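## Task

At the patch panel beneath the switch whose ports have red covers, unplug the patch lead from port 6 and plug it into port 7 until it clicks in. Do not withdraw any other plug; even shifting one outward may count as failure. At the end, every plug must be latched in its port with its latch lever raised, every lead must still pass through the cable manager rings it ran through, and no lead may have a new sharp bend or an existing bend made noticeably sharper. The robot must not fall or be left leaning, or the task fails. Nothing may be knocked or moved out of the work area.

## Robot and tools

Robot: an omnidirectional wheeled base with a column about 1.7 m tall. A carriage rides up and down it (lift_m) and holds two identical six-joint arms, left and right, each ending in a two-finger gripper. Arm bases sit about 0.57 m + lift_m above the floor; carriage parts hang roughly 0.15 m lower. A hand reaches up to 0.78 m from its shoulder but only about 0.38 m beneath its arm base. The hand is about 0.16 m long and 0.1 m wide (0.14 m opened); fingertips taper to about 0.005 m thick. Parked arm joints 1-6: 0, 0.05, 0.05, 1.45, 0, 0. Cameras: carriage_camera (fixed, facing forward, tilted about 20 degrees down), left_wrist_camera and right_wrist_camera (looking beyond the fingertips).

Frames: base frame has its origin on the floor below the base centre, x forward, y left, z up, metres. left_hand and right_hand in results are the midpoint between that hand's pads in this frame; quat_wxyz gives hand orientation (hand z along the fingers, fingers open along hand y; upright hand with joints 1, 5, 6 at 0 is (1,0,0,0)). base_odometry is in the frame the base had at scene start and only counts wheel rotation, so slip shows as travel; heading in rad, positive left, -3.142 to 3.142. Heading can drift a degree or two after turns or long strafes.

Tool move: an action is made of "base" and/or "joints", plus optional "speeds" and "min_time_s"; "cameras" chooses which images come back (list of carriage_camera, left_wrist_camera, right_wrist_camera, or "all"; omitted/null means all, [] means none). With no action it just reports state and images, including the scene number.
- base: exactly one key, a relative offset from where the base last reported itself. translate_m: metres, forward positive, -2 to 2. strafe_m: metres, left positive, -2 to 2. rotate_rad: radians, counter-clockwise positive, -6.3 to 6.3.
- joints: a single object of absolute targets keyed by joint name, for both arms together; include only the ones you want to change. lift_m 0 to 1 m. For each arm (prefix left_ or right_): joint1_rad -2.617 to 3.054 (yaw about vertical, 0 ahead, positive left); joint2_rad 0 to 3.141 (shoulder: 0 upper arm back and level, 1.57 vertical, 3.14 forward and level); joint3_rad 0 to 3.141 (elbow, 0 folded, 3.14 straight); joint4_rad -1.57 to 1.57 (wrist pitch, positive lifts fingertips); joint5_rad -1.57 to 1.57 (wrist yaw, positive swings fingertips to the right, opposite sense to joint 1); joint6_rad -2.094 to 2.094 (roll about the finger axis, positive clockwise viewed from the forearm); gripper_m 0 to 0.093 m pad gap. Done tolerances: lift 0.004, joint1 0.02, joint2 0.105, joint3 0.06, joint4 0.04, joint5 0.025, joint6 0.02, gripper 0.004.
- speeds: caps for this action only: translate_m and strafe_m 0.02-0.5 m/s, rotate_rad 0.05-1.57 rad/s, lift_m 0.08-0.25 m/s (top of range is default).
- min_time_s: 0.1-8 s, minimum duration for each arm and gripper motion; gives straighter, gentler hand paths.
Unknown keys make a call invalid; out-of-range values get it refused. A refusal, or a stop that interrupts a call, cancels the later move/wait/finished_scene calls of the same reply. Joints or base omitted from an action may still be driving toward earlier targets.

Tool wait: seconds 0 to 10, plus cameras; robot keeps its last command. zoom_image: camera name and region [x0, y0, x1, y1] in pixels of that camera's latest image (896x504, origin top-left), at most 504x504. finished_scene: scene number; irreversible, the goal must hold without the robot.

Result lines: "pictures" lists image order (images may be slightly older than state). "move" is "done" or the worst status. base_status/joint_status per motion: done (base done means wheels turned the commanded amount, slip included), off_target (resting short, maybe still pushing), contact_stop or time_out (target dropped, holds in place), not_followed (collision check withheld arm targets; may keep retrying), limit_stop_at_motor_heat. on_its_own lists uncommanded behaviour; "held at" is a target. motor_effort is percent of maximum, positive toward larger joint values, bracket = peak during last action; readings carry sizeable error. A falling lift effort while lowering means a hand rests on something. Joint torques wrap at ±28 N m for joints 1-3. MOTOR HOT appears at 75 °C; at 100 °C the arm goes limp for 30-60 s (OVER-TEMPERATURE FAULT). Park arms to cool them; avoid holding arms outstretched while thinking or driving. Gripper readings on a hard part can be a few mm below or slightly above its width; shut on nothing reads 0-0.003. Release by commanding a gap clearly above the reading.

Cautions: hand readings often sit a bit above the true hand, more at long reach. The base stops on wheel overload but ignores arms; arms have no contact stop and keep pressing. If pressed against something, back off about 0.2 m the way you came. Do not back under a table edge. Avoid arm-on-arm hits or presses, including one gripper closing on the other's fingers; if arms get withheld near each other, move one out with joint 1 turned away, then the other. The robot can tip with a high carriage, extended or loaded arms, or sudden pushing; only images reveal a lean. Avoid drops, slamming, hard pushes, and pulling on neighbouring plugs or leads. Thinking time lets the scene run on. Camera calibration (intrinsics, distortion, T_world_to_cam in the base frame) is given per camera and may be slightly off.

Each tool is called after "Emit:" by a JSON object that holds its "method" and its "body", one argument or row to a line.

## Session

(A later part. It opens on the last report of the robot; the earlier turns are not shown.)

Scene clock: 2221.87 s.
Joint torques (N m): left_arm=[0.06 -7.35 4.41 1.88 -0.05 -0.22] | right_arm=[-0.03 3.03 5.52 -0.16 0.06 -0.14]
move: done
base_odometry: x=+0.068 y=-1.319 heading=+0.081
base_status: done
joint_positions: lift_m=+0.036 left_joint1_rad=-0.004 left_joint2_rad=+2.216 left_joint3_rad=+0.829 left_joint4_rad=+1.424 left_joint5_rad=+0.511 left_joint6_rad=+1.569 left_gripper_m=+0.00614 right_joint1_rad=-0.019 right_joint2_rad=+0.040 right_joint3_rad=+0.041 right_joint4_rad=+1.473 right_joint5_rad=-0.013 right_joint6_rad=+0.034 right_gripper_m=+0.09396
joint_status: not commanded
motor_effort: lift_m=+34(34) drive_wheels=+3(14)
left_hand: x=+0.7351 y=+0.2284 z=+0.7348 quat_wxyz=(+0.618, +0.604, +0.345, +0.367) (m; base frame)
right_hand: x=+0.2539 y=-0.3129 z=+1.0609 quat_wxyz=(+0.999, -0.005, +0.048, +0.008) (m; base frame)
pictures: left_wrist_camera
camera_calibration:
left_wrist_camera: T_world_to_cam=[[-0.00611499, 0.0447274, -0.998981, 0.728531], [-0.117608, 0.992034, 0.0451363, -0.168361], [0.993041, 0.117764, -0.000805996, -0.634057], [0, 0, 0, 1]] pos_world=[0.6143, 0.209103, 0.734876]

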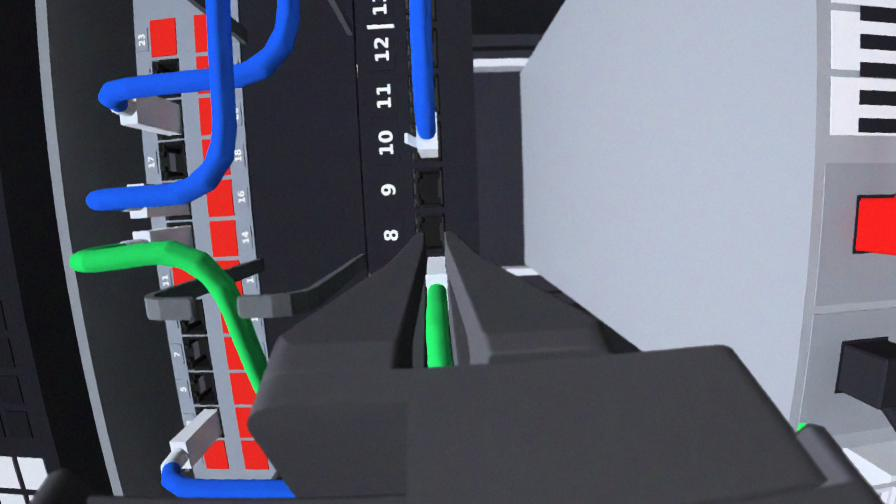

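Emit:
{"method": "move", "body": {
  "base": {"translate_m": -0.005},
  "speeds": {"translate_m": 0.02},
  "cameras": []
}}

Emit:
{"method": "move", "body": {
  "base": {"rotate_rad": 0.004},
  "speeds": {"rotate_rad": 0.05},
  "cameras": ["left_wrist_camera"]
}}

Emit:
{"method": "zoom_image", "body": {
  "camera": "left_wrist_camera",
  "region": [390, 190, 490, 290]
}}

Scene clock: 2290.80 s.
Joint torques (N m): left_arm=[0.06 -7.32 4.36 1.92 -0.06 -0.22] | right_arm=[-0.31 2.82 5.44 -0.17 0.04 -0.12]
move: done
base_odometry: x=+0.063 y=-1.319 heading=+0.082
base_status: done
joint_positions: lift_m=+0.036 left_joint1_rad=-0.004 left_joint2_rad=+2.216 left_joint3_rad=+0.829 left_joint4_rad=+1.421 left_joint5_rad=+0.511 left_joint6_rad=+1.569 left_gripper_m=+0.00614 right_joint1_rad=-0.019 right_joint2_rad=+0.040 right_joint3_rad=+0.041 right_joint4_rad=+1.473 right_joint5_rad=-0.013 right_joint6_rad=+0.034 right_gripper_m=+0.09396
joint_status: not commanded
motor_effort: lift_m=+34(34) drive_wheels=+6(9)
left_hand: x=+0.7351 y=+0.2284 z=+0.7343 quat_wxyz=(+0.617, +0.604, +0.346, +0.366) (m; base frame)
right_hand: x=+0.2539 y=-0.3129 z=+1.0609 quat_wxyz=(+0.999, -0.005, +0.048, +0.008) (m; base frame)
pictures: none
No camera images: "cameras" was empty.

Scene clock: 2291.27 s.
Joint torques (N m): left_arm=[-0.12 -7.36 4.36 1.93 -0.05 -0.22] | right_arm=[-0.16 3.03 5.57 -0.17 0.05 -0.11]
move: done
base_odometry: x=+0.063 y=-1.319 heading=+0.086
base_status: done
joint_positions: lift_m=+0.036 left_joint1_rad=-0.003 left_joint2_rad=+2.216 left_joint3_rad=+0.829 left_joint4_rad=+1.421 left_joint5_rad=+0.510 left_joint6_rad=+1.569 left_gripper_m=+0.00614 right_joint1_rad=-0.019 right_joint2_rad=+0.040 right_joint3_rad=+0.041 right_joint4_rad=+1.473 right_joint5_rad=-0.013 right_joint6_rad=+0.034 right_gripper_m=+0.09396
joint_status: not commanded
motor_effort: lift_m=+34(34) drive_wheels=+4(5)
left_hand: x=+0.7353 y=+0.2289 z=+0.7343 quat_wxyz=(+0.617, +0.604, +0.346, +0.367) (m; base frame)
right_hand: x=+0.2539 y=-0.3128 z=+1.0609 quat_wxyz=(+0.999, -0.005, +0.048, +0.008) (m; base frame)
pictures: left_wrist_camera
camera_calibration:
left_wrist_camera: T_world_to_cam=[[-0.00879721, 0.0447008, -0.998962, 0.729955], [-0.11899, 0.991856, 0.0454307, -0.167968], [0.992856, 0.119266, -0.00340661, -0.632496], [0, 0, 0, 1]] pos_world=[0.614413, 0.209405, 0.734673]

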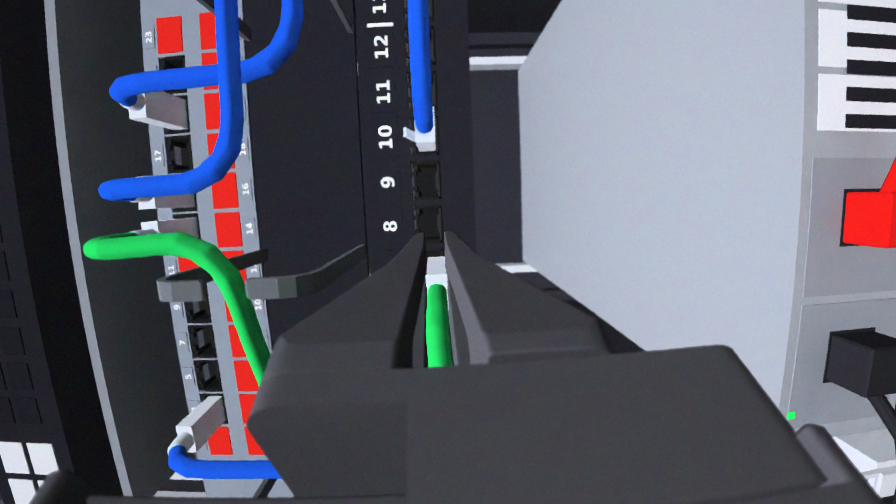

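Scaled by 5.040 from the camera's 896x504 image, which has a finer 1280x720 frame.

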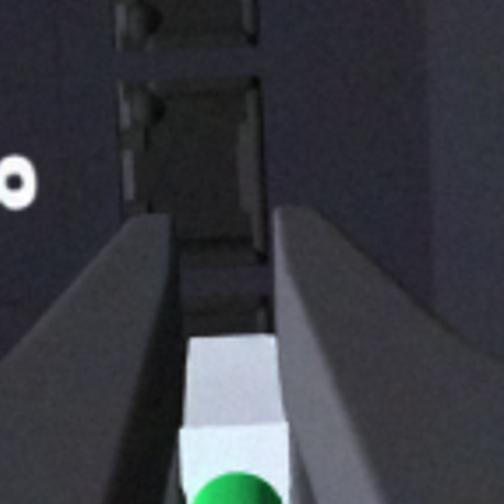

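Emit:
{"method": "move", "body": {
  "joints": {"left_joint4_rad": 1.433},
  "cameras": []
}}

Emit:
{"method": "move", "body": {
  "base": {"translate_m": 0.003},
  "speeds": {"translate_m": 0.02},
  "cameras": ["left_wrist_camera"]
}}

Emit:
{"method": "zoom_image", "body": {
  "camera": "left_wrist_camera",
  "region": [390, 190, 490, 290]
}}

Scene clock: 2335.40 s.
Joint torques (N m): left_arm=[-0.01 -7.35 4.37 1.99 -0.05 -0.23] | right_arm=[0.05 2.97 5.38 -0.18 0 -0.16]
move: done
base_odometry: x=+0.063 y=-1.319 heading=+0.086
base_status: not commanded
joint_positions: lift_m=+0.036 left_joint1_rad=-0.003 left_joint2_rad=+2.216 left_joint3_rad=+0.829 left_joint4_rad=+1.421 left_joint5_rad=+0.510 left_joint6_rad=+1.569 left_gripper_m=+0.00614 right_joint1_rad=-0.019 right_joint2_rad=+0.040 right_joint3_rad=+0.041 right_joint4_rad=+1.473 right_joint5_rad=-0.013 right_joint6_rad=+0.034 right_gripper_m=+0.09396
joint_status: all done
motor_effort: lift_m=+34(34) drive_wheels=+3(4)
left_hand: x=+0.7353 y=+0.2289 z=+0.7343 quat_wxyz=(+0.617, +0.604, +0.346, +0.367) (m; base frame)
right_hand: x=+0.2539 y=-0.3128 z=+1.0609 quat_wxyz=(+0.999, -0.005, +0.048, +0.008) (m; base frame)
pictures: none
No camera images: "cameras" was empty.

Scene clock: 2335.93 s.
Joint torques (N m): left_arm=[-0.08 -7.34 4.37 1.98 -0.06 -0.21] | right_arm=[-0.23 3.03 5.35 -0.19 0.09 -0.12]
move: done
base_odometry: x=+0.066 y=-1.319 heading=+0.085
base_status: done
joint_positions: lift_m=+0.036 left_joint1_rad=-0.003 left_joint2_rad=+2.216 left_joint3_rad=+0.829 left_joint4_rad=+1.421 left_joint5_rad=+0.510 left_joint6_rad=+1.569 left_gripper_m=+0.00614 right_joint1_rad=-0.019 right_joint2_rad=+0.040 right_joint3_rad=+0.041 right_joint4_rad=+1.473 right_joint5_rad=-0.013 right_joint6_rad=+0.034 right_gripper_m=+0.09396
joint_status: not commanded
motor_effort: lift_m=+34(34) drive_wheels=-3(9)
left_hand: x=+0.7353 y=+0.2289 z=+0.7343 quat_wxyz=(+0.617, +0.604, +0.346, +0.367) (m; base frame)
right_hand: x=+0.2539 y=-0.3128 z=+1.0609 quat_wxyz=(+0.999, -0.005, +0.048, +0.008) (m; base frame)
pictures: left_wrist_camera
camera_calibration:
left_wrist_camera: T_world_to_cam=[[-0.00879721, 0.0447008, -0.998962, 0.729955], [-0.11899, 0.991856, 0.0454307, -0.167968], [0.992856, 0.119266, -0.00340661, -0.632496], [0, 0, 0, 1]] pos_world=[0.614413, 0.209405, 0.734673]

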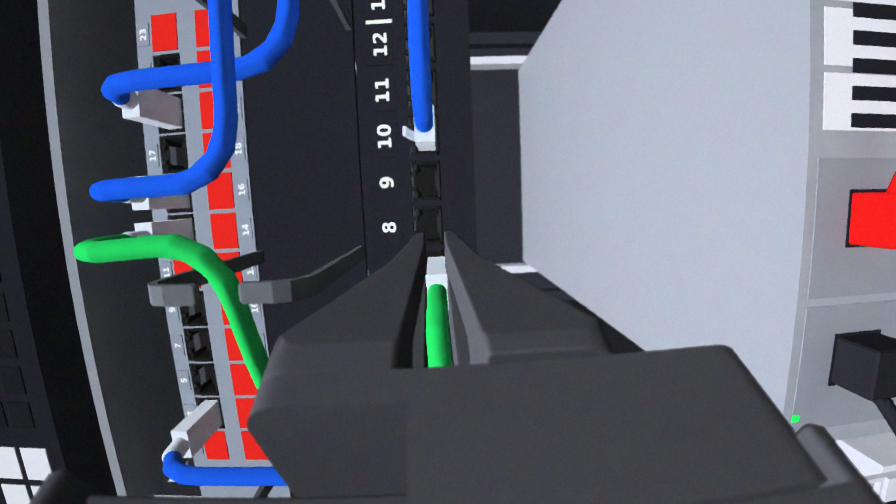

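Scaled by 5.040 from the camera's 896x504 image, which has a finer 1280x720 frame.

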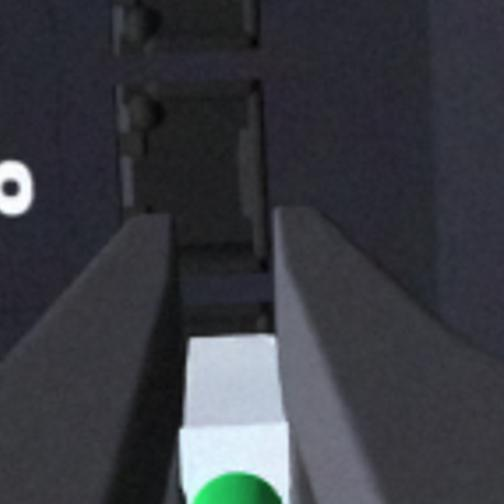

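Emit:
{"method": "move", "body": {
  "joints": {"lift_m": 0.0377},
  "speeds": {"lift_m": 0.08},
  "cameras": ["left_wrist_camera"]
}}

Emit:
{"method": "zoom_image", "body": {
  "camera": "left_wrist_camera",
  "region": [390, 190, 490, 290]
}}

Scene clock: 2347.57 s.
Joint torques (N m): left_arm=[-0.02 -7.41 4.38 1.99 -0.05 -0.24] | right_arm=[-0.25 2.99 5.27 -0.13 0 -0.2]
move: done
base_odometry: x=+0.066 y=-1.319 heading=+0.085
base_status: not commanded
joint_positions: lift_m=+0.037 left_joint1_rad=-0.003 left_joint2_rad=+2.216 left_joint3_rad=+0.829 left_joint4_rad=+1.422 left_joint5_rad=+0.510 left_joint6_rad=+1.569 left_gripper_m=+0.00614 right_joint1_rad=-0.019 right_joint2_rad=+0.040 right_joint3_rad=+0.041 right_joint4_rad=+1.473 right_joint5_rad=-0.013 right_joint6_rad=+0.034 right_gripper_m=+0.09396
joint_status: all done
motor_effort: lift_m=+44(47) drive_wheels=-1(3)
left_hand: x=+0.7353 y=+0.2289 z=+0.7353 quat_wxyz=(+0.617, +0.604, +0.346, +0.367) (m; base frame)
right_hand: x=+0.2539 y=-0.3128 z=+1.0617 quat_wxyz=(+0.999, -0.005, +0.048, +0.008) (m; base frame)
pictures: left_wrist_camera
camera_calibration:
left_wrist_camera: T_world_to_cam=[[-0.00769437, 0.0447352, -0.998969, 0.730176], [-0.11904, 0.991854, 0.0453335, -0.167906], [0.99286, 0.119266, -0.0023064, -0.633299], [0, 0, 0, 1]] pos_world=[0.614408, 0.209405, 0.735574]

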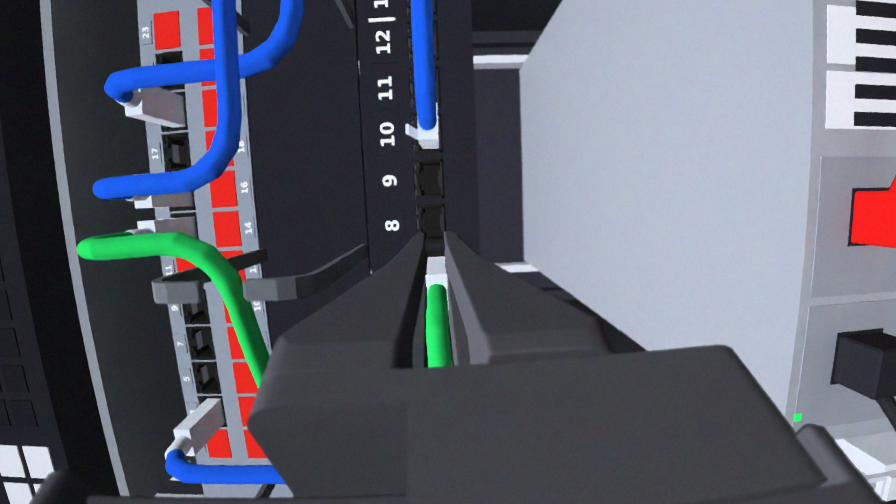

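Scaled by 5.040 from the camera's 896x504 image, which has a finer 1280x720 frame.

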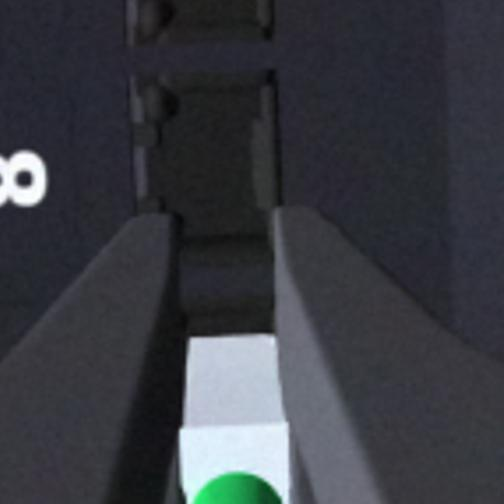

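Emit:
{"method": "move", "body": {
  "base": {"translate_m": 0.003},
  "speeds": {"translate_m": 0.02},
  "cameras": ["left_wrist_camera"]
}}

Emit:
{"method": "zoom_image", "body": {
  "camera": "left_wrist_camera",
  "region": [390, 190, 490, 290]
}}

Scene clock: 2358.43 s.
Joint torques (N m): left_arm=[0.01 -7.46 4.42 1.97 -0.04 -0.23] | right_arm=[-0.05 2.97 5.45 -0.19 0.04 -0.15]
move: done
base_odometry: x=+0.069 y=-1.319 heading=+0.084
base_status: done
joint_positions: lift_m=+0.037 left_joint1_rad=-0.003 left_joint2_rad=+2.216 left_joint3_rad=+0.829 left_joint4_rad=+1.423 left_joint5_rad=+0.511 left_joint6_rad=+1.569 left_gripper_m=+0.00614 right_joint1_rad=-0.019 right_joint2_rad=+0.040 right_joint3_rad=+0.041 right_joint4_rad=+1.473 right_joint5_rad=-0.013 right_joint6_rad=+0.034 right_gripper_m=+0.09396
joint_status: not commanded
motor_effort: lift_m=+44(44) drive_wheels=-5(11)
left_hand: x=+0.7351 y=+0.2288 z=+0.7353 quat_wxyz=(+0.617, +0.604, +0.346, +0.367) (m; base frame)
right_hand: x=+0.2539 y=-0.3128 z=+1.0617 quat_wxyz=(+0.999, -0.005, +0.048, +0.008) (m; base frame)
pictures: left_wrist_camera
camera_calibration:
left_wrist_camera: T_world_to_cam=[[-0.00724844, 0.0447931, -0.99897, 0.729789], [-0.117963, 0.991983, 0.0453358, -0.168615], [0.992992, 0.11817, -0.00190639, -0.633243], [0, 0, 0, 1]] pos_world=[0.614205, 0.209404, 0.735475]

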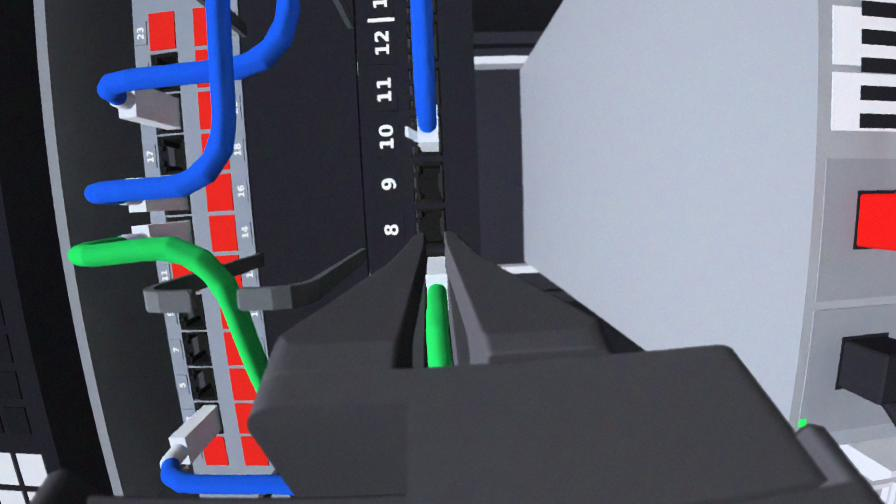

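Scaled by 5.040 from the camera's 896x504 image, which has a finer 1280x720 frame.

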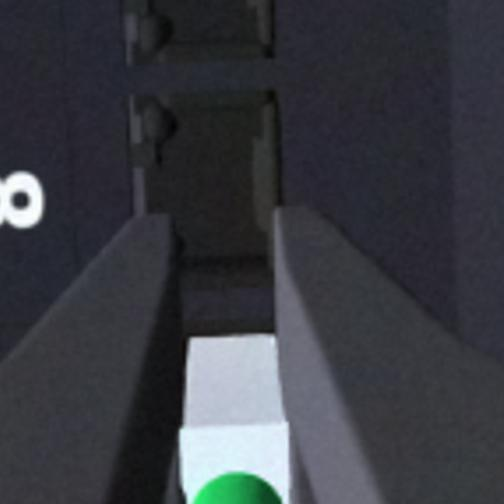

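Emit:
{"method": "move", "body": {
  "base": {"strafe_m": 0.002},
  "speeds": {"strafe_m": 0.02},
  "cameras": ["left_wrist_camera"]
}}

Emit:
{"method": "zoom_image", "body": {
  "camera": "left_wrist_camera",
  "region": [390, 190, 490, 290]
}}

Scene clock: 2375.57 s.
Joint torques (N m): left_arm=[0.1 -7.35 4.4 1.92 -0.08 -0.22] | right_arm=[-0.12 2.96 5.6 -0.18 -0.05 -0.11]
move: done
base_odometry: x=+0.069 y=-1.318 heading=+0.083
base_status: done
joint_positions: lift_m=+0.037 left_joint1_rad=-0.003 left_joint2_rad=+2.216 left_joint3_rad=+0.829 left_joint4_rad=+1.425 left_joint5_rad=+0.512 left_joint6_rad=+1.569 left_gripper_m=+0.00614 right_joint1_rad=-0.019 right_joint2_rad=+0.040 right_joint3_rad=+0.041 right_joint4_rad=+1.473 right_joint5_rad=-0.012 right_joint6_rad=+0.034 right_gripper_m=+0.09396
joint_status: not commanded
motor_effort: lift_m=+45(45) drive_wheels=-5(11)
left_hand: x=+0.7350 y=+0.2287 z=+0.7358 quat_wxyz=(+0.618, +0.604, +0.345, +0.367) (m; base frame)
right_hand: x=+0.2539 y=-0.3129 z=+1.0617 quat_wxyz=(+0.999, -0.005, +0.048, +0.008) (m; base frame)
pictures: left_wrist_camera
camera_calibration:
left_wrist_camera: T_world_to_cam=[[-0.0053216, 0.0448233, -0.998981, 0.72881], [-0.117643, 0.99203, 0.0451381, -0.168685], [0.993042, 0.117764, -0.0000060222, -0.634578], [0, 0, 0, 1]] pos_world=[0.614196, 0.209403, 0.735677]

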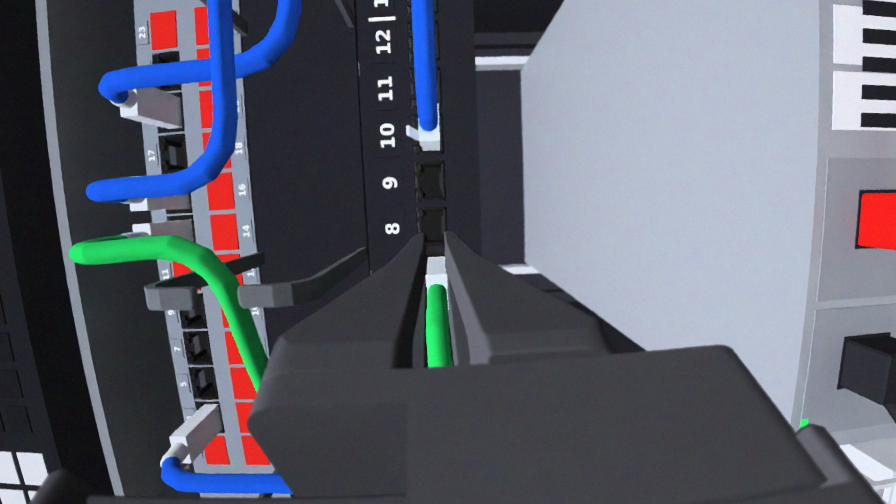

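Scaled by 5.040 from the camera's 896x504 image, which has a finer 1280x720 frame.

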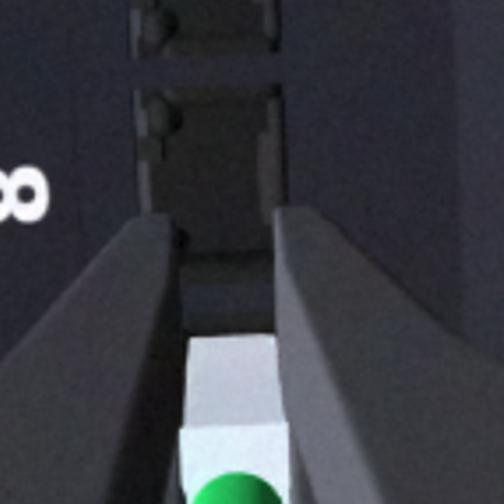

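Emit:
{"method": "move", "body": {
  "base": {"translate_m": 0.005},
  "speeds": {"translate_m": 0.02},
  "cameras": ["left_wrist_camera"]
}}

Emit:
{"method": "zoom_image", "body": {
  "camera": "left_wrist_camera",
  "region": [390, 190, 490, 290]
}}

Scene clock: 2387.83 s.
Joint torques (N m): left_arm=[-0.13 -7.32 4.48 1.93 -0.06 -0.24] | right_arm=[-0.09 3.1 5.46 -0.15 0.08 -0.12]
move: done
base_odometry: x=+0.074 y=-1.318 heading=+0.082
base_status: done
joint_positions: lift_m=+0.037 left_joint1_rad=-0.003 left_joint2_rad=+2.216 left_joint3_rad=+0.829 left_joint4_rad=+1.425 left_joint5_rad=+0.510 left_joint6_rad=+1.569 left_gripper_m=+0.00614 right_joint1_rad=-0.019 right_joint2_rad=+0.040 right_joint3_rad=+0.041 right_joint4_rad=+1.474 right_joint5_rad=-0.013 right_joint6_rad=+0.034 right_gripper_m=+0.09396
joint_status: not commanded
motor_effort: lift_m=+44(44) drive_wheels=-6(13)
left_hand: x=+0.7352 y=+0.2289 z=+0.7358 quat_wxyz=(+0.618, +0.603, +0.345, +0.368) (m; base frame)
right_hand: x=+0.2538 y=-0.3129 z=+1.0617 quat_wxyz=(+0.999, -0.005, +0.048, +0.008) (m; base frame)
pictures: left_wrist_camera
camera_calibration:
left_wrist_camera: T_world_to_cam=[[-0.00537732, 0.0447168, -0.998985, 0.72887], [-0.119145, 0.991855, 0.0450389, -0.167643], [0.992862, 0.119266, -0.0000057572, -0.634884], [0, 0, 0, 1]] pos_world=[0.614298, 0.209405, 0.735677]

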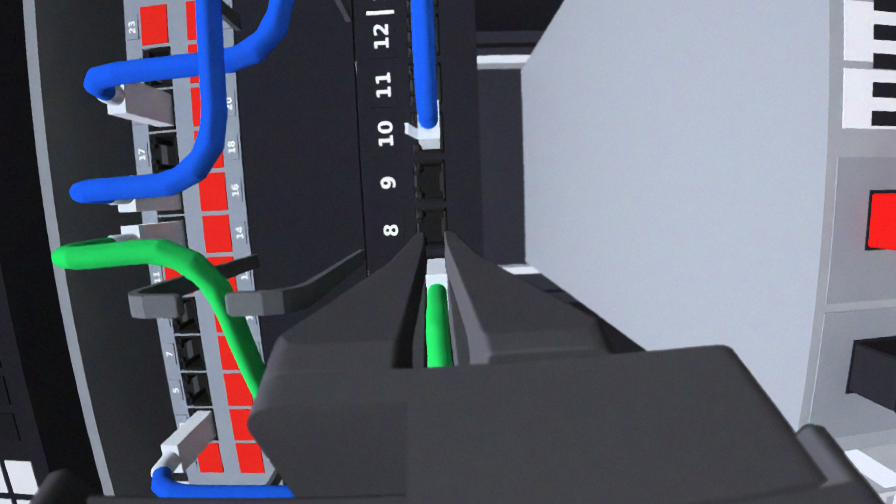

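Scaled by 5.040 from the camera's 896x504 image, which has a finer 1280x720 frame.

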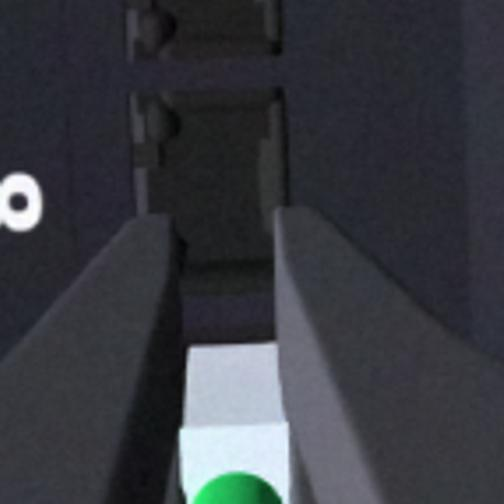

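Emit:
{"method": "move", "body": {
  "base": {"translate_m": 0.008},
  "speeds": {"translate_m": 0.03},
  "cameras": ["left_wrist_camera"]
}}

Emit:
{"method": "zoom_image", "body": {
  "camera": "left_wrist_camera",
  "region": [390, 190, 490, 290]
}}

Scene clock: 2395.13 s.
Joint torques (N m): left_arm=[-0.49 -7.28 5.81 1.72 -0.17 -0.23] | right_arm=[-0.03 3.03 5.53 -0.16 0.04 -0.12]
move: done
base_odometry: x=+0.082 y=-1.317 heading=+0.081
base_status: done
joint_positions: lift_m=+0.037 left_joint1_rad=+0.002 left_joint2_rad=+2.216 left_joint3_rad=+0.812 left_joint4_rad=+1.448 left_joint5_rad=+0.521 left_joint6_rad=+1.569 left_gripper_m=+0.00614 right_joint1_rad=-0.019 right_joint2_rad=+0.040 right_joint3_rad=+0.041 right_joint4_rad=+1.474 right_joint5_rad=-0.013 right_joint6_rad=+0.034 right_gripper_m=+0.09396
joint_status: not commanded
motor_effort: lift_m=+44(45) drive_wheels=+9(12)
left_hand: x=+0.7307 y=+0.2299 z=+0.7353 quat_wxyz=(+0.620, +0.603, +0.342, +0.368) (m; base frame)
right_hand: x=+0.2537 y=-0.3129 z=+1.0617 quat_wxyz=(+0.999, -0.005, +0.048, +0.008) (m; base frame)
pictures: left_wrist_camera
camera_calibration:
left_wrist_camera: T_world_to_cam=[[0.000967081, 0.0451548, -0.99898, 0.723717], [-0.11373, 0.992503, 0.044752, -0.17294], [0.993511, 0.113571, 0.0060953, -0.634249], [0, 0, 0, 1]] pos_world=[0.609765, 0.210997, 0.734584]

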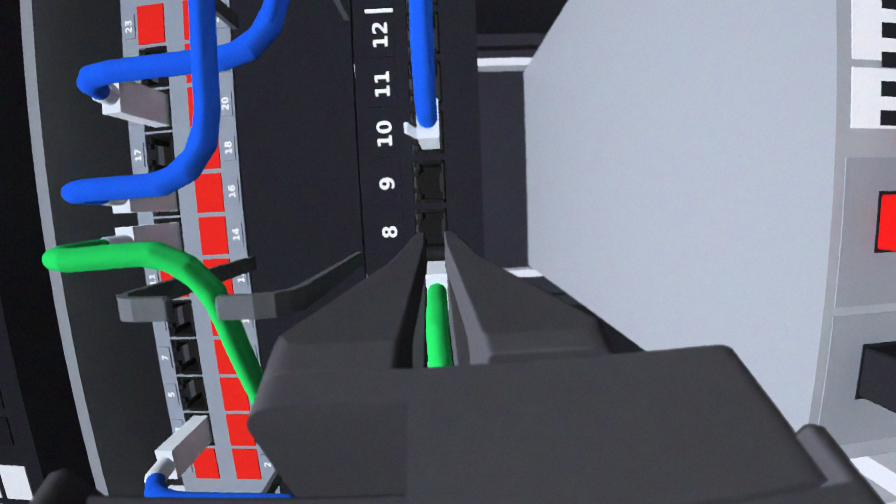

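Scaled by 5.040 from the camera's 896x504 image, which has a finer 1280x720 frame.

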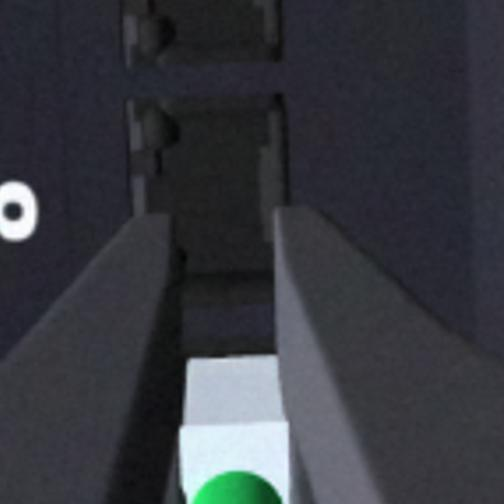

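Emit:
{"method": "zoom_image", "body": {
  "camera": "left_wrist_camera",
  "region": [405, 215, 465, 275]
}}

Emit:
{"method": "move", "body": {
  "base": {"translate_m": 0.003},
  "speeds": {"translate_m": 0.03},
  "cameras": ["left_wrist_camera"]
}}

Emit:
{"method": "zoom_image", "body": {
  "camera": "left_wrist_camera",
  "region": [405, 215, 465, 275]
}}

Scaled by 8.400 from the camera's 896x504 image, which has a finer 1280x720 frame.

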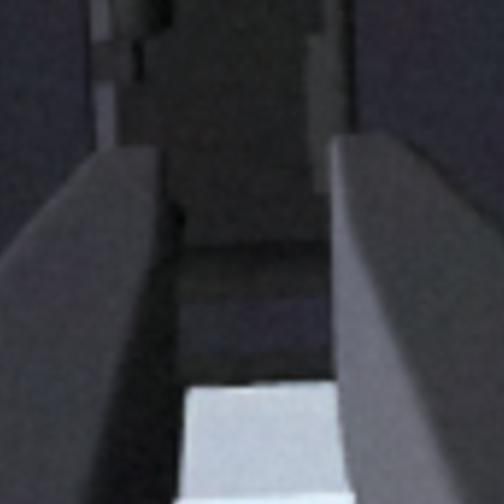

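Scene clock: 2418.80 s.
Joint torques (N m): left_arm=[-0.99 -7.19 6.61 1.56 -0.32 -0.23] | right_arm=[-0.03 2.92 5.35 -0.16 0.05 -0.1]
move: done
base_odometry: x=+0.085 y=-1.317 heading=+0.081
base_status: done
joint_positions: lift_m=+0.037 left_joint1_rad=+0.006 left_joint2_rad=+2.216 left_joint3_rad=+0.802 left_joint4_rad=+1.461 left_joint5_rad=+0.532 left_joint6_rad=+1.569 left_gripper_m=+0.00614 right_joint1_rad=-0.019 right_joint2_rad=+0.040 right_joint3_rad=+0.041 right_joint4_rad=+1.473 right_joint5_rad=-0.013 right_joint6_rad=+0.034 right_gripper_m=+0.09396
joint_status: not commanded
motor_effort: lift_m=+44(45) drive_wheels=+9(17)
left_hand: x=+0.7278 y=+0.2305 z=+0.7351 quat_wxyz=(+0.621, +0.604, +0.339, +0.367) (m; base frame)
right_hand: x=+0.2539 y=-0.3128 z=+1.0617 quat_wxyz=(+0.999, -0.005, +0.048, +0.008) (m; base frame)
pictures: left_wrist_camera
camera_calibration:
left_wrist_camera: T_world_to_cam=[[0.004604, 0.0456242, -0.998948, 0.720632], [-0.107884, 0.993151, 0.0448622, -0.178399], [0.994153, 0.107564, 0.00949462, -0.633009], [0, 0, 0, 1]] pos_world=[0.606743, 0.212388, 0.733887]

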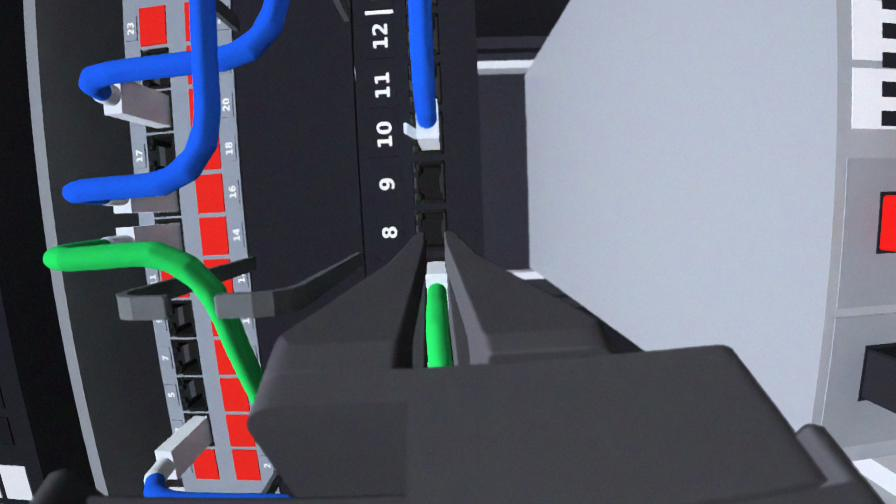

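Scaled by 8.400 from the camera's 896x504 image, which has a finer 1280x720 frame.

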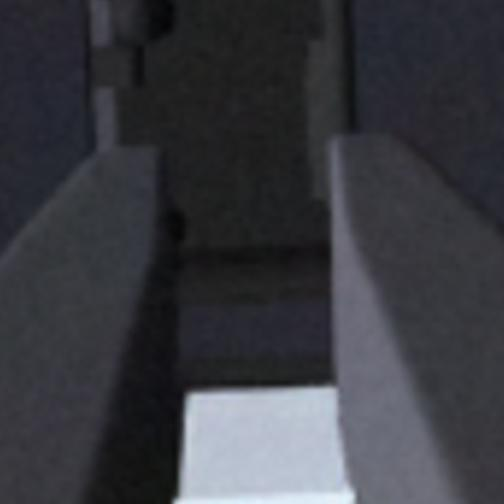

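Emit:
{"method": "move", "body": {
  "joints": {"left_joint1_rad": 0.004, "left_joint3_rad": 0.807, "left_joint4_rad": 1.470, "left_joint5_rad": 0.528},
  "min_time_s": 0.5,
  "cameras": ["left_wrist_camera"]
}}

Emit:
{"method": "zoom_image", "body": {
  "camera": "left_wrist_camera",
  "region": [405, 215, 465, 275]
}}

Scene clock: 2461.63 s.
Joint torques (N m): left_arm=[-0.17 -7.17 4.81 1.91 -0.08 -0.24] | right_arm=[-0.17 2.95 5.48 -0.15 0.08 -0.12]
move: done
base_odometry: x=+0.085 y=-1.317 heading=+0.081
base_status: not commanded
joint_positions: lift_m=+0.037 left_joint1_rad=+0.006 left_joint2_rad=+2.216 left_joint3_rad=+0.801 left_joint4_rad=+1.465 left_joint5_rad=+0.532 left_joint6_rad=+1.569 left_gripper_m=+0.00614 right_joint1_rad=-0.019 right_joint2_rad=+0.040 right_joint3_rad=+0.041 right_joint4_rad=+1.473 right_joint5_rad=-0.013 right_joint6_rad=+0.034 right_gripper_m=+0.09396
joint_status: all done
motor_effort: lift_m=+44(44) drive_wheels=+8(11)
left_hand: x=+0.7275 y=+0.2305 z=+0.7354 quat_wxyz=(+0.621, +0.604, +0.338, +0.368) (m; base frame)
right_hand: x=+0.2539 y=-0.3128 z=+1.0617 quat_wxyz=(+0.999, -0.005, +0.048, +0.008) (m; base frame)
pictures: left_wrist_camera
camera_calibration:
left_wrist_camera: T_world_to_cam=[[0.00651235, 0.0456342, -0.998937, 0.719568], [-0.107967, 0.993151, 0.044666, -0.178242], [0.994133, 0.107562, 0.0113947, -0.634086], [0, 0, 0, 1]] pos_world=[0.606435, 0.212388, 0.733989]

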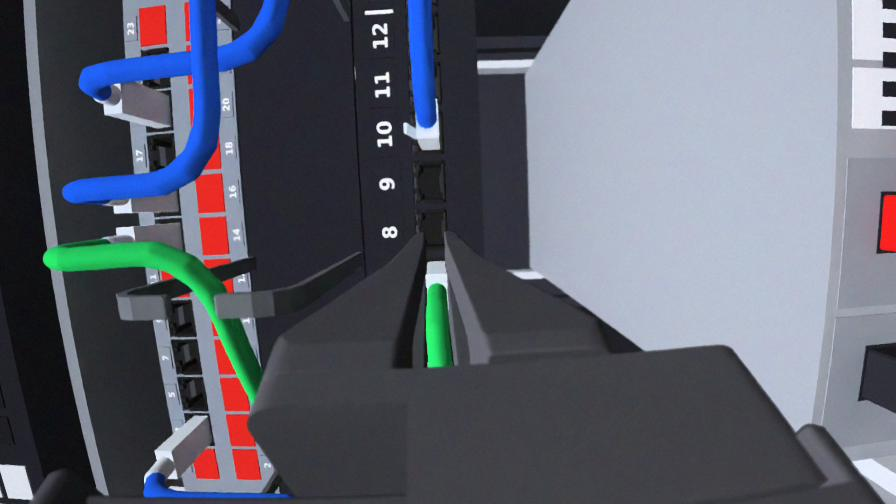

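Scaled by 8.400 from the camera's 896x504 image, which has a finer 1280x720 frame.

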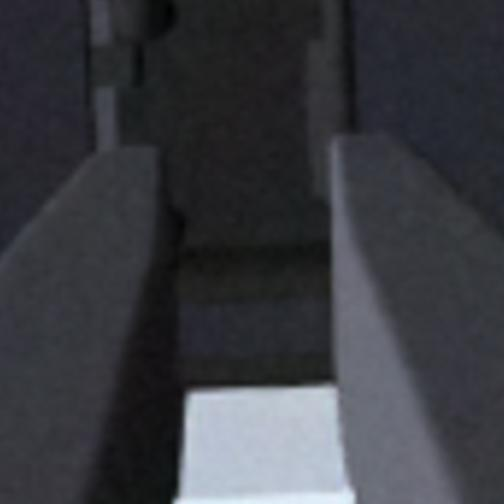

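Emit:
{"method": "move", "body": {
  "joints": {"left_gripper_m": 0.0085},
  "min_time_s": 0.6,
  "cameras": ["left_wrist_camera"]
}}

Emit:
{"method": "zoom_image", "body": {
  "camera": "left_wrist_camera",
  "region": [385, 215, 485, 315]
}}

Emit:
{"method": "move", "body": {
  "joints": {"left_gripper_m": 0.0125},
  "min_time_s": 0.8,
  "cameras": ["left_wrist_camera"]
}}

Emit:
{"method": "zoom_image", "body": {
  "camera": "left_wrist_camera",
  "region": [385, 215, 485, 315]
}}

Scene clock: 2468.53 s.
Joint torques (N m): left_arm=[-0.14 -7.24 4.81 1.9 -0.09 -0.24] | right_arm=[-0.21 2.99 5.5 -0.13 0.06 -0.16]
move: done
base_odometry: x=+0.085 y=-1.317 heading=+0.081
base_status: not commanded
joint_positions: lift_m=+0.037 left_joint1_rad=+0.006 left_joint2_rad=+2.216 left_joint3_rad=+0.801 left_joint4_rad=+1.465 left_joint5_rad=+0.532 left_joint6_rad=+1.569 left_gripper_m=+0.00838 right_joint1_rad=-0.019 right_joint2_rad=+0.040 right_joint3_rad=+0.041 right_joint4_rad=+1.473 right_joint5_rad=-0.013 right_joint6_rad=+0.034 right_gripper_m=+0.09396
joint_status: all done
motor_effort: lift_m=+44(45) drive_wheels=+8(10)
left_hand: x=+0.7275 y=+0.2305 z=+0.7356 quat_wxyz=(+0.622, +0.603, +0.338, +0.368) (m; base frame)
right_hand: x=+0.2539 y=-0.3128 z=+1.0617 quat_wxyz=(+0.999, -0.005, +0.048, +0.008) (m; base frame)
pictures: left_wrist_camera
camera_calibration:
left_wrist_camera: T_world_to_cam=[[0.00730739, 0.0457229, -0.998927, 0.71906], [-0.108014, 0.993145, 0.0446681, -0.178214], [0.994123, 0.107572, 0.012196, -0.634666], [0, 0, 0, 1]] pos_world=[0.606432, 0.212387, 0.73399]

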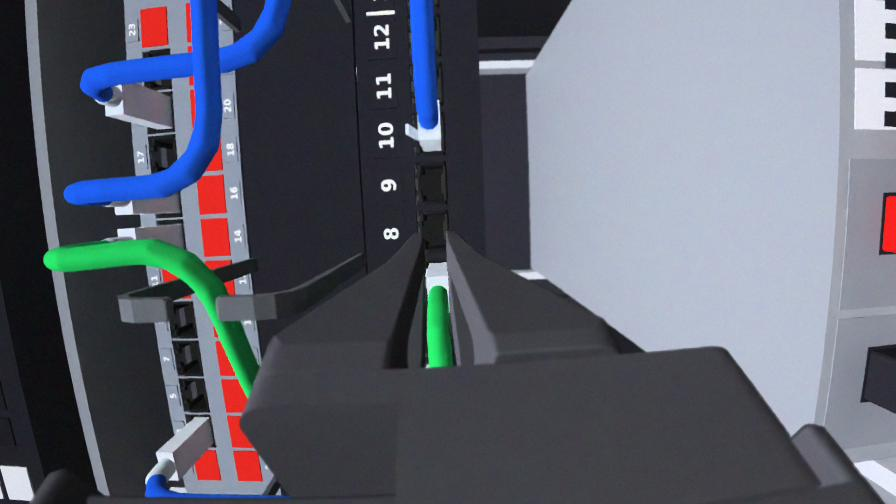

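Scaled by 5.040 from the camera's 896x504 image, which has a finer 1280x720 frame.

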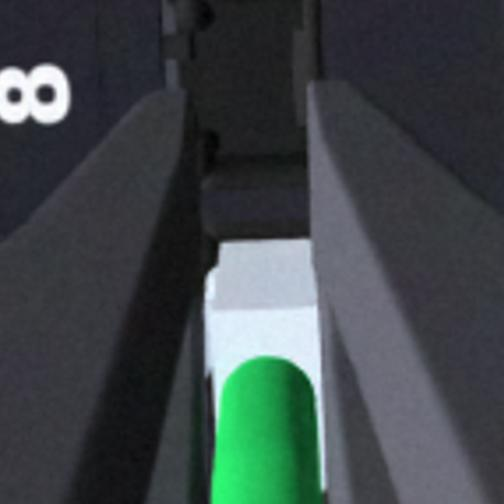

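Scene clock: 2469.60 s.
Joint torques (N m): left_arm=[-0.08 -7.24 4.85 1.89 -0.09 -0.23] | right_arm=[-0.21 2.89 5.56 -0.16 0.07 -0.14]
move: done
base_odometry: x=+0.085 y=-1.317 heading=+0.081
base_status: not commanded
joint_positions: lift_m=+0.037 left_joint1_rad=+0.006 left_joint2_rad=+2.216 left_joint3_rad=+0.801 left_joint4_rad=+1.466 left_joint5_rad=+0.532 left_joint6_rad=+1.569 left_gripper_m=+0.01235 right_joint1_rad=-0.019 right_joint2_rad=+0.040 right_joint3_rad=+0.041 right_joint4_rad=+1.473 right_joint5_rad=-0.013 right_joint6_rad=+0.034 right_gripper_m=+0.09396
joint_status: all done
motor_effort: lift_m=+44(45) drive_wheels=+9(11)
left_hand: x=+0.7275 y=+0.2304 z=+0.7358 quat_wxyz=(+0.622, +0.603, +0.337, +0.368) (m; base frame)
right_hand: x=+0.2539 y=-0.3128 z=+1.0617 quat_wxyz=(+0.999, -0.005, +0.048, +0.008) (m; base frame)
pictures: left_wrist_camera
camera_calibration:
left_wrist_camera: T_world_to_cam=[[0.00843956, 0.0456395, -0.998922, 0.718594], [-0.107655, 0.993193, 0.0444682, -0.178206], [0.994153, 0.107163, 0.0132954, -0.635391], [0, 0, 0, 1]] pos_world=[0.606426, 0.212287, 0.734191]

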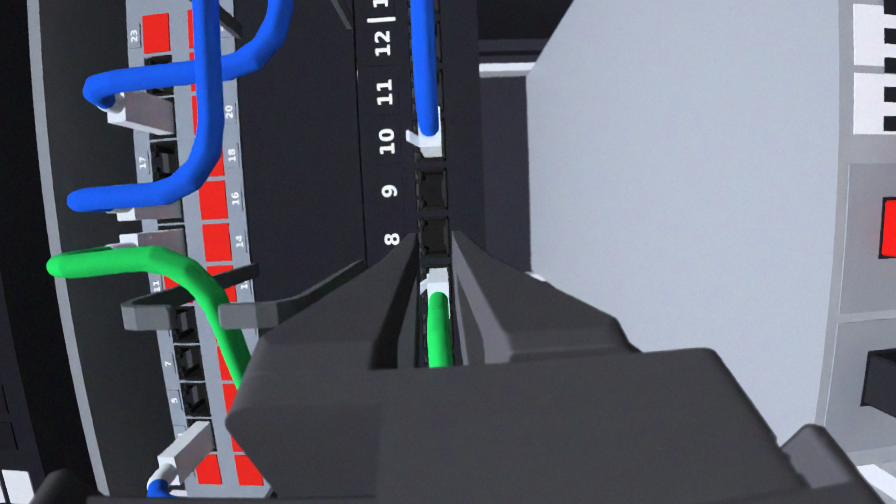

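Scaled by 5.040 from the camera's 896x504 image, which has a finer 1280x720 frame.

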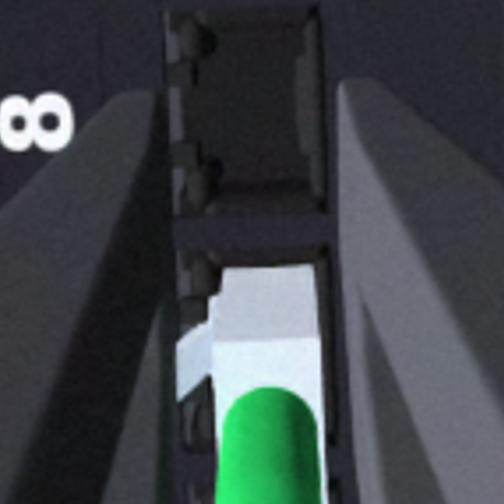

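Emit:
{"method": "move", "body": {
  "joints": {"left_gripper_m": 0.0165},
  "min_time_s": 0.8,
  "cameras": ["left_wrist_camera"]
}}

Emit:
{"method": "zoom_image", "body": {
  "camera": "left_wrist_camera",
  "region": [385, 215, 485, 315]
}}

Scene clock: 2476.97 s.
Joint torques (N m): left_arm=[-0.13 -7.23 4.81 1.89 -0.08 -0.24] | right_arm=[-0.09 2.82 5.56 -0.23 0.03 -0.12]
move: done
base_odometry: x=+0.085 y=-1.317 heading=+0.081
base_status: not commanded
joint_positions: lift_m=+0.037 left_joint1_rad=+0.006 left_joint2_rad=+2.216 left_joint3_rad=+0.801 left_joint4_rad=+1.466 left_joint5_rad=+0.532 left_joint6_rad=+1.569 left_gripper_m=+0.01635 right_joint1_rad=-0.019 right_joint2_rad=+0.040 right_joint3_rad=+0.041 right_joint4_rad=+1.473 right_joint5_rad=-0.013 right_joint6_rad=+0.034 right_gripper_m=+0.09396
joint_status: all done
motor_effort: lift_m=+44(45) drive_wheels=+9(10)
left_hand: x=+0.7275 y=+0.2304 z=+0.7358 quat_wxyz=(+0.622, +0.603, +0.337, +0.368) (m; base frame)
right_hand: x=+0.2539 y=-0.3128 z=+1.0617 quat_wxyz=(+0.999, -0.005, +0.048, +0.008) (m; base frame)
pictures: left_wrist_camera
camera_calibration:
left_wrist_camera: T_world_to_cam=[[0.00843956, 0.0456395, -0.998922, 0.718594], [-0.107655, 0.993193, 0.0444682, -0.178206], [0.994153, 0.107163, 0.0132954, -0.635391], [0, 0, 0, 1]] pos_world=[0.606426, 0.212287, 0.734191]

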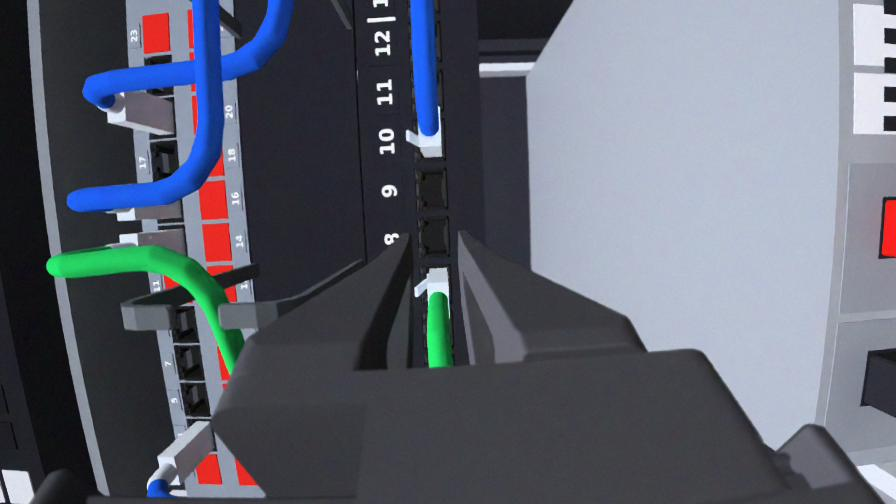

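Scaled by 5.040 from the camera's 896x504 image, which has a finer 1280x720 frame.

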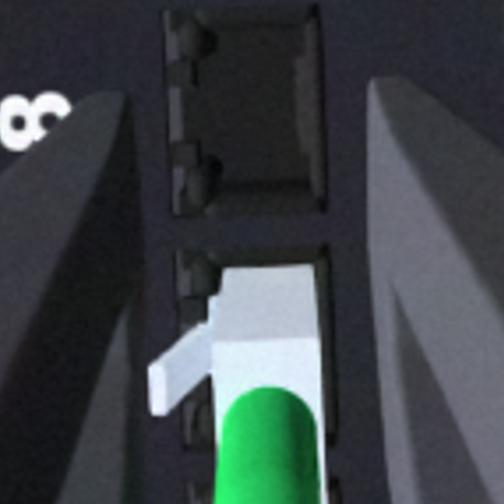

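Emit:
{"method": "move", "body": {
  "base": {"translate_m": -0.03},
  "speeds": {"translate_m": 0.05},
  "cameras": ["left_wrist_camera"]
}}

Emit:
{"method": "zoom_image", "body": {
  "camera": "left_wrist_camera",
  "region": [370, 180, 500, 310]
}}

Scene clock: 2524.47 s.
Joint torques (N m): left_arm=[0.01 -7.06 4.85 1.9 -0.07 -0.22] | right_arm=[-0.27 2.86 5.42 -0.15 0.03 -0.15]
move: done
base_odometry: x=+0.055 y=-1.320 heading=+0.081
base_status: done
joint_positions: lift_m=+0.037 left_joint1_rad=+0.005 left_joint2_rad=+2.216 left_joint3_rad=+0.801 left_joint4_rad=+1.466 left_joint5_rad=+0.532 left_joint6_rad=+1.569 left_gripper_m=+0.01635 right_joint1_rad=-0.019 right_joint2_rad=+0.040 right_joint3_rad=+0.041 right_joint4_rad=+1.473 right_joint5_rad=-0.013 right_joint6_rad=+0.034 right_gripper_m=+0.09396
joint_status: not commanded
motor_effort: lift_m=+44(44) drive_wheels=+7(13)
left_hand: x=+0.7274 y=+0.2300 z=+0.7356 quat_wxyz=(+0.622, +0.604, +0.337, +0.368) (m; base frame)
right_hand: x=+0.2541 y=-0.3129 z=+1.0616 quat_wxyz=(+0.999, -0.005, +0.049, +0.008) (m; base frame)
pictures: left_wrist_camera
camera_calibration:
left_wrist_camera: T_world_to_cam=[[0.00776974, 0.0456606, -0.998927, 0.718912], [-0.106824, 0.993278, 0.0445715, -0.17851], [0.994248, 0.106363, 0.0125952, -0.634634], [0, 0, 0, 1]] pos_world=[0.606329, 0.211986, 0.734091]

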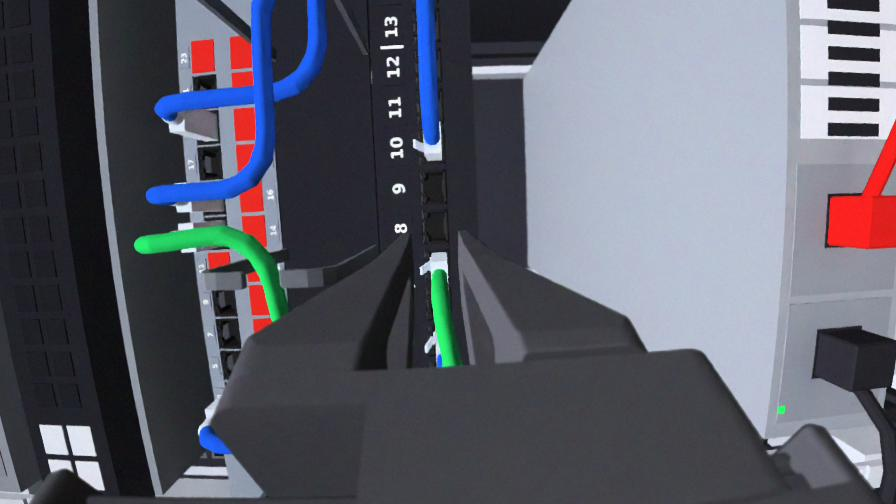

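Scaled by 3.877 from the camera's 896x504 image, which has a finer 1280x720 frame.

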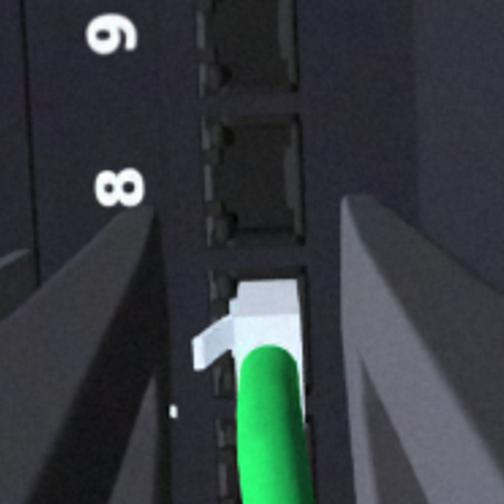

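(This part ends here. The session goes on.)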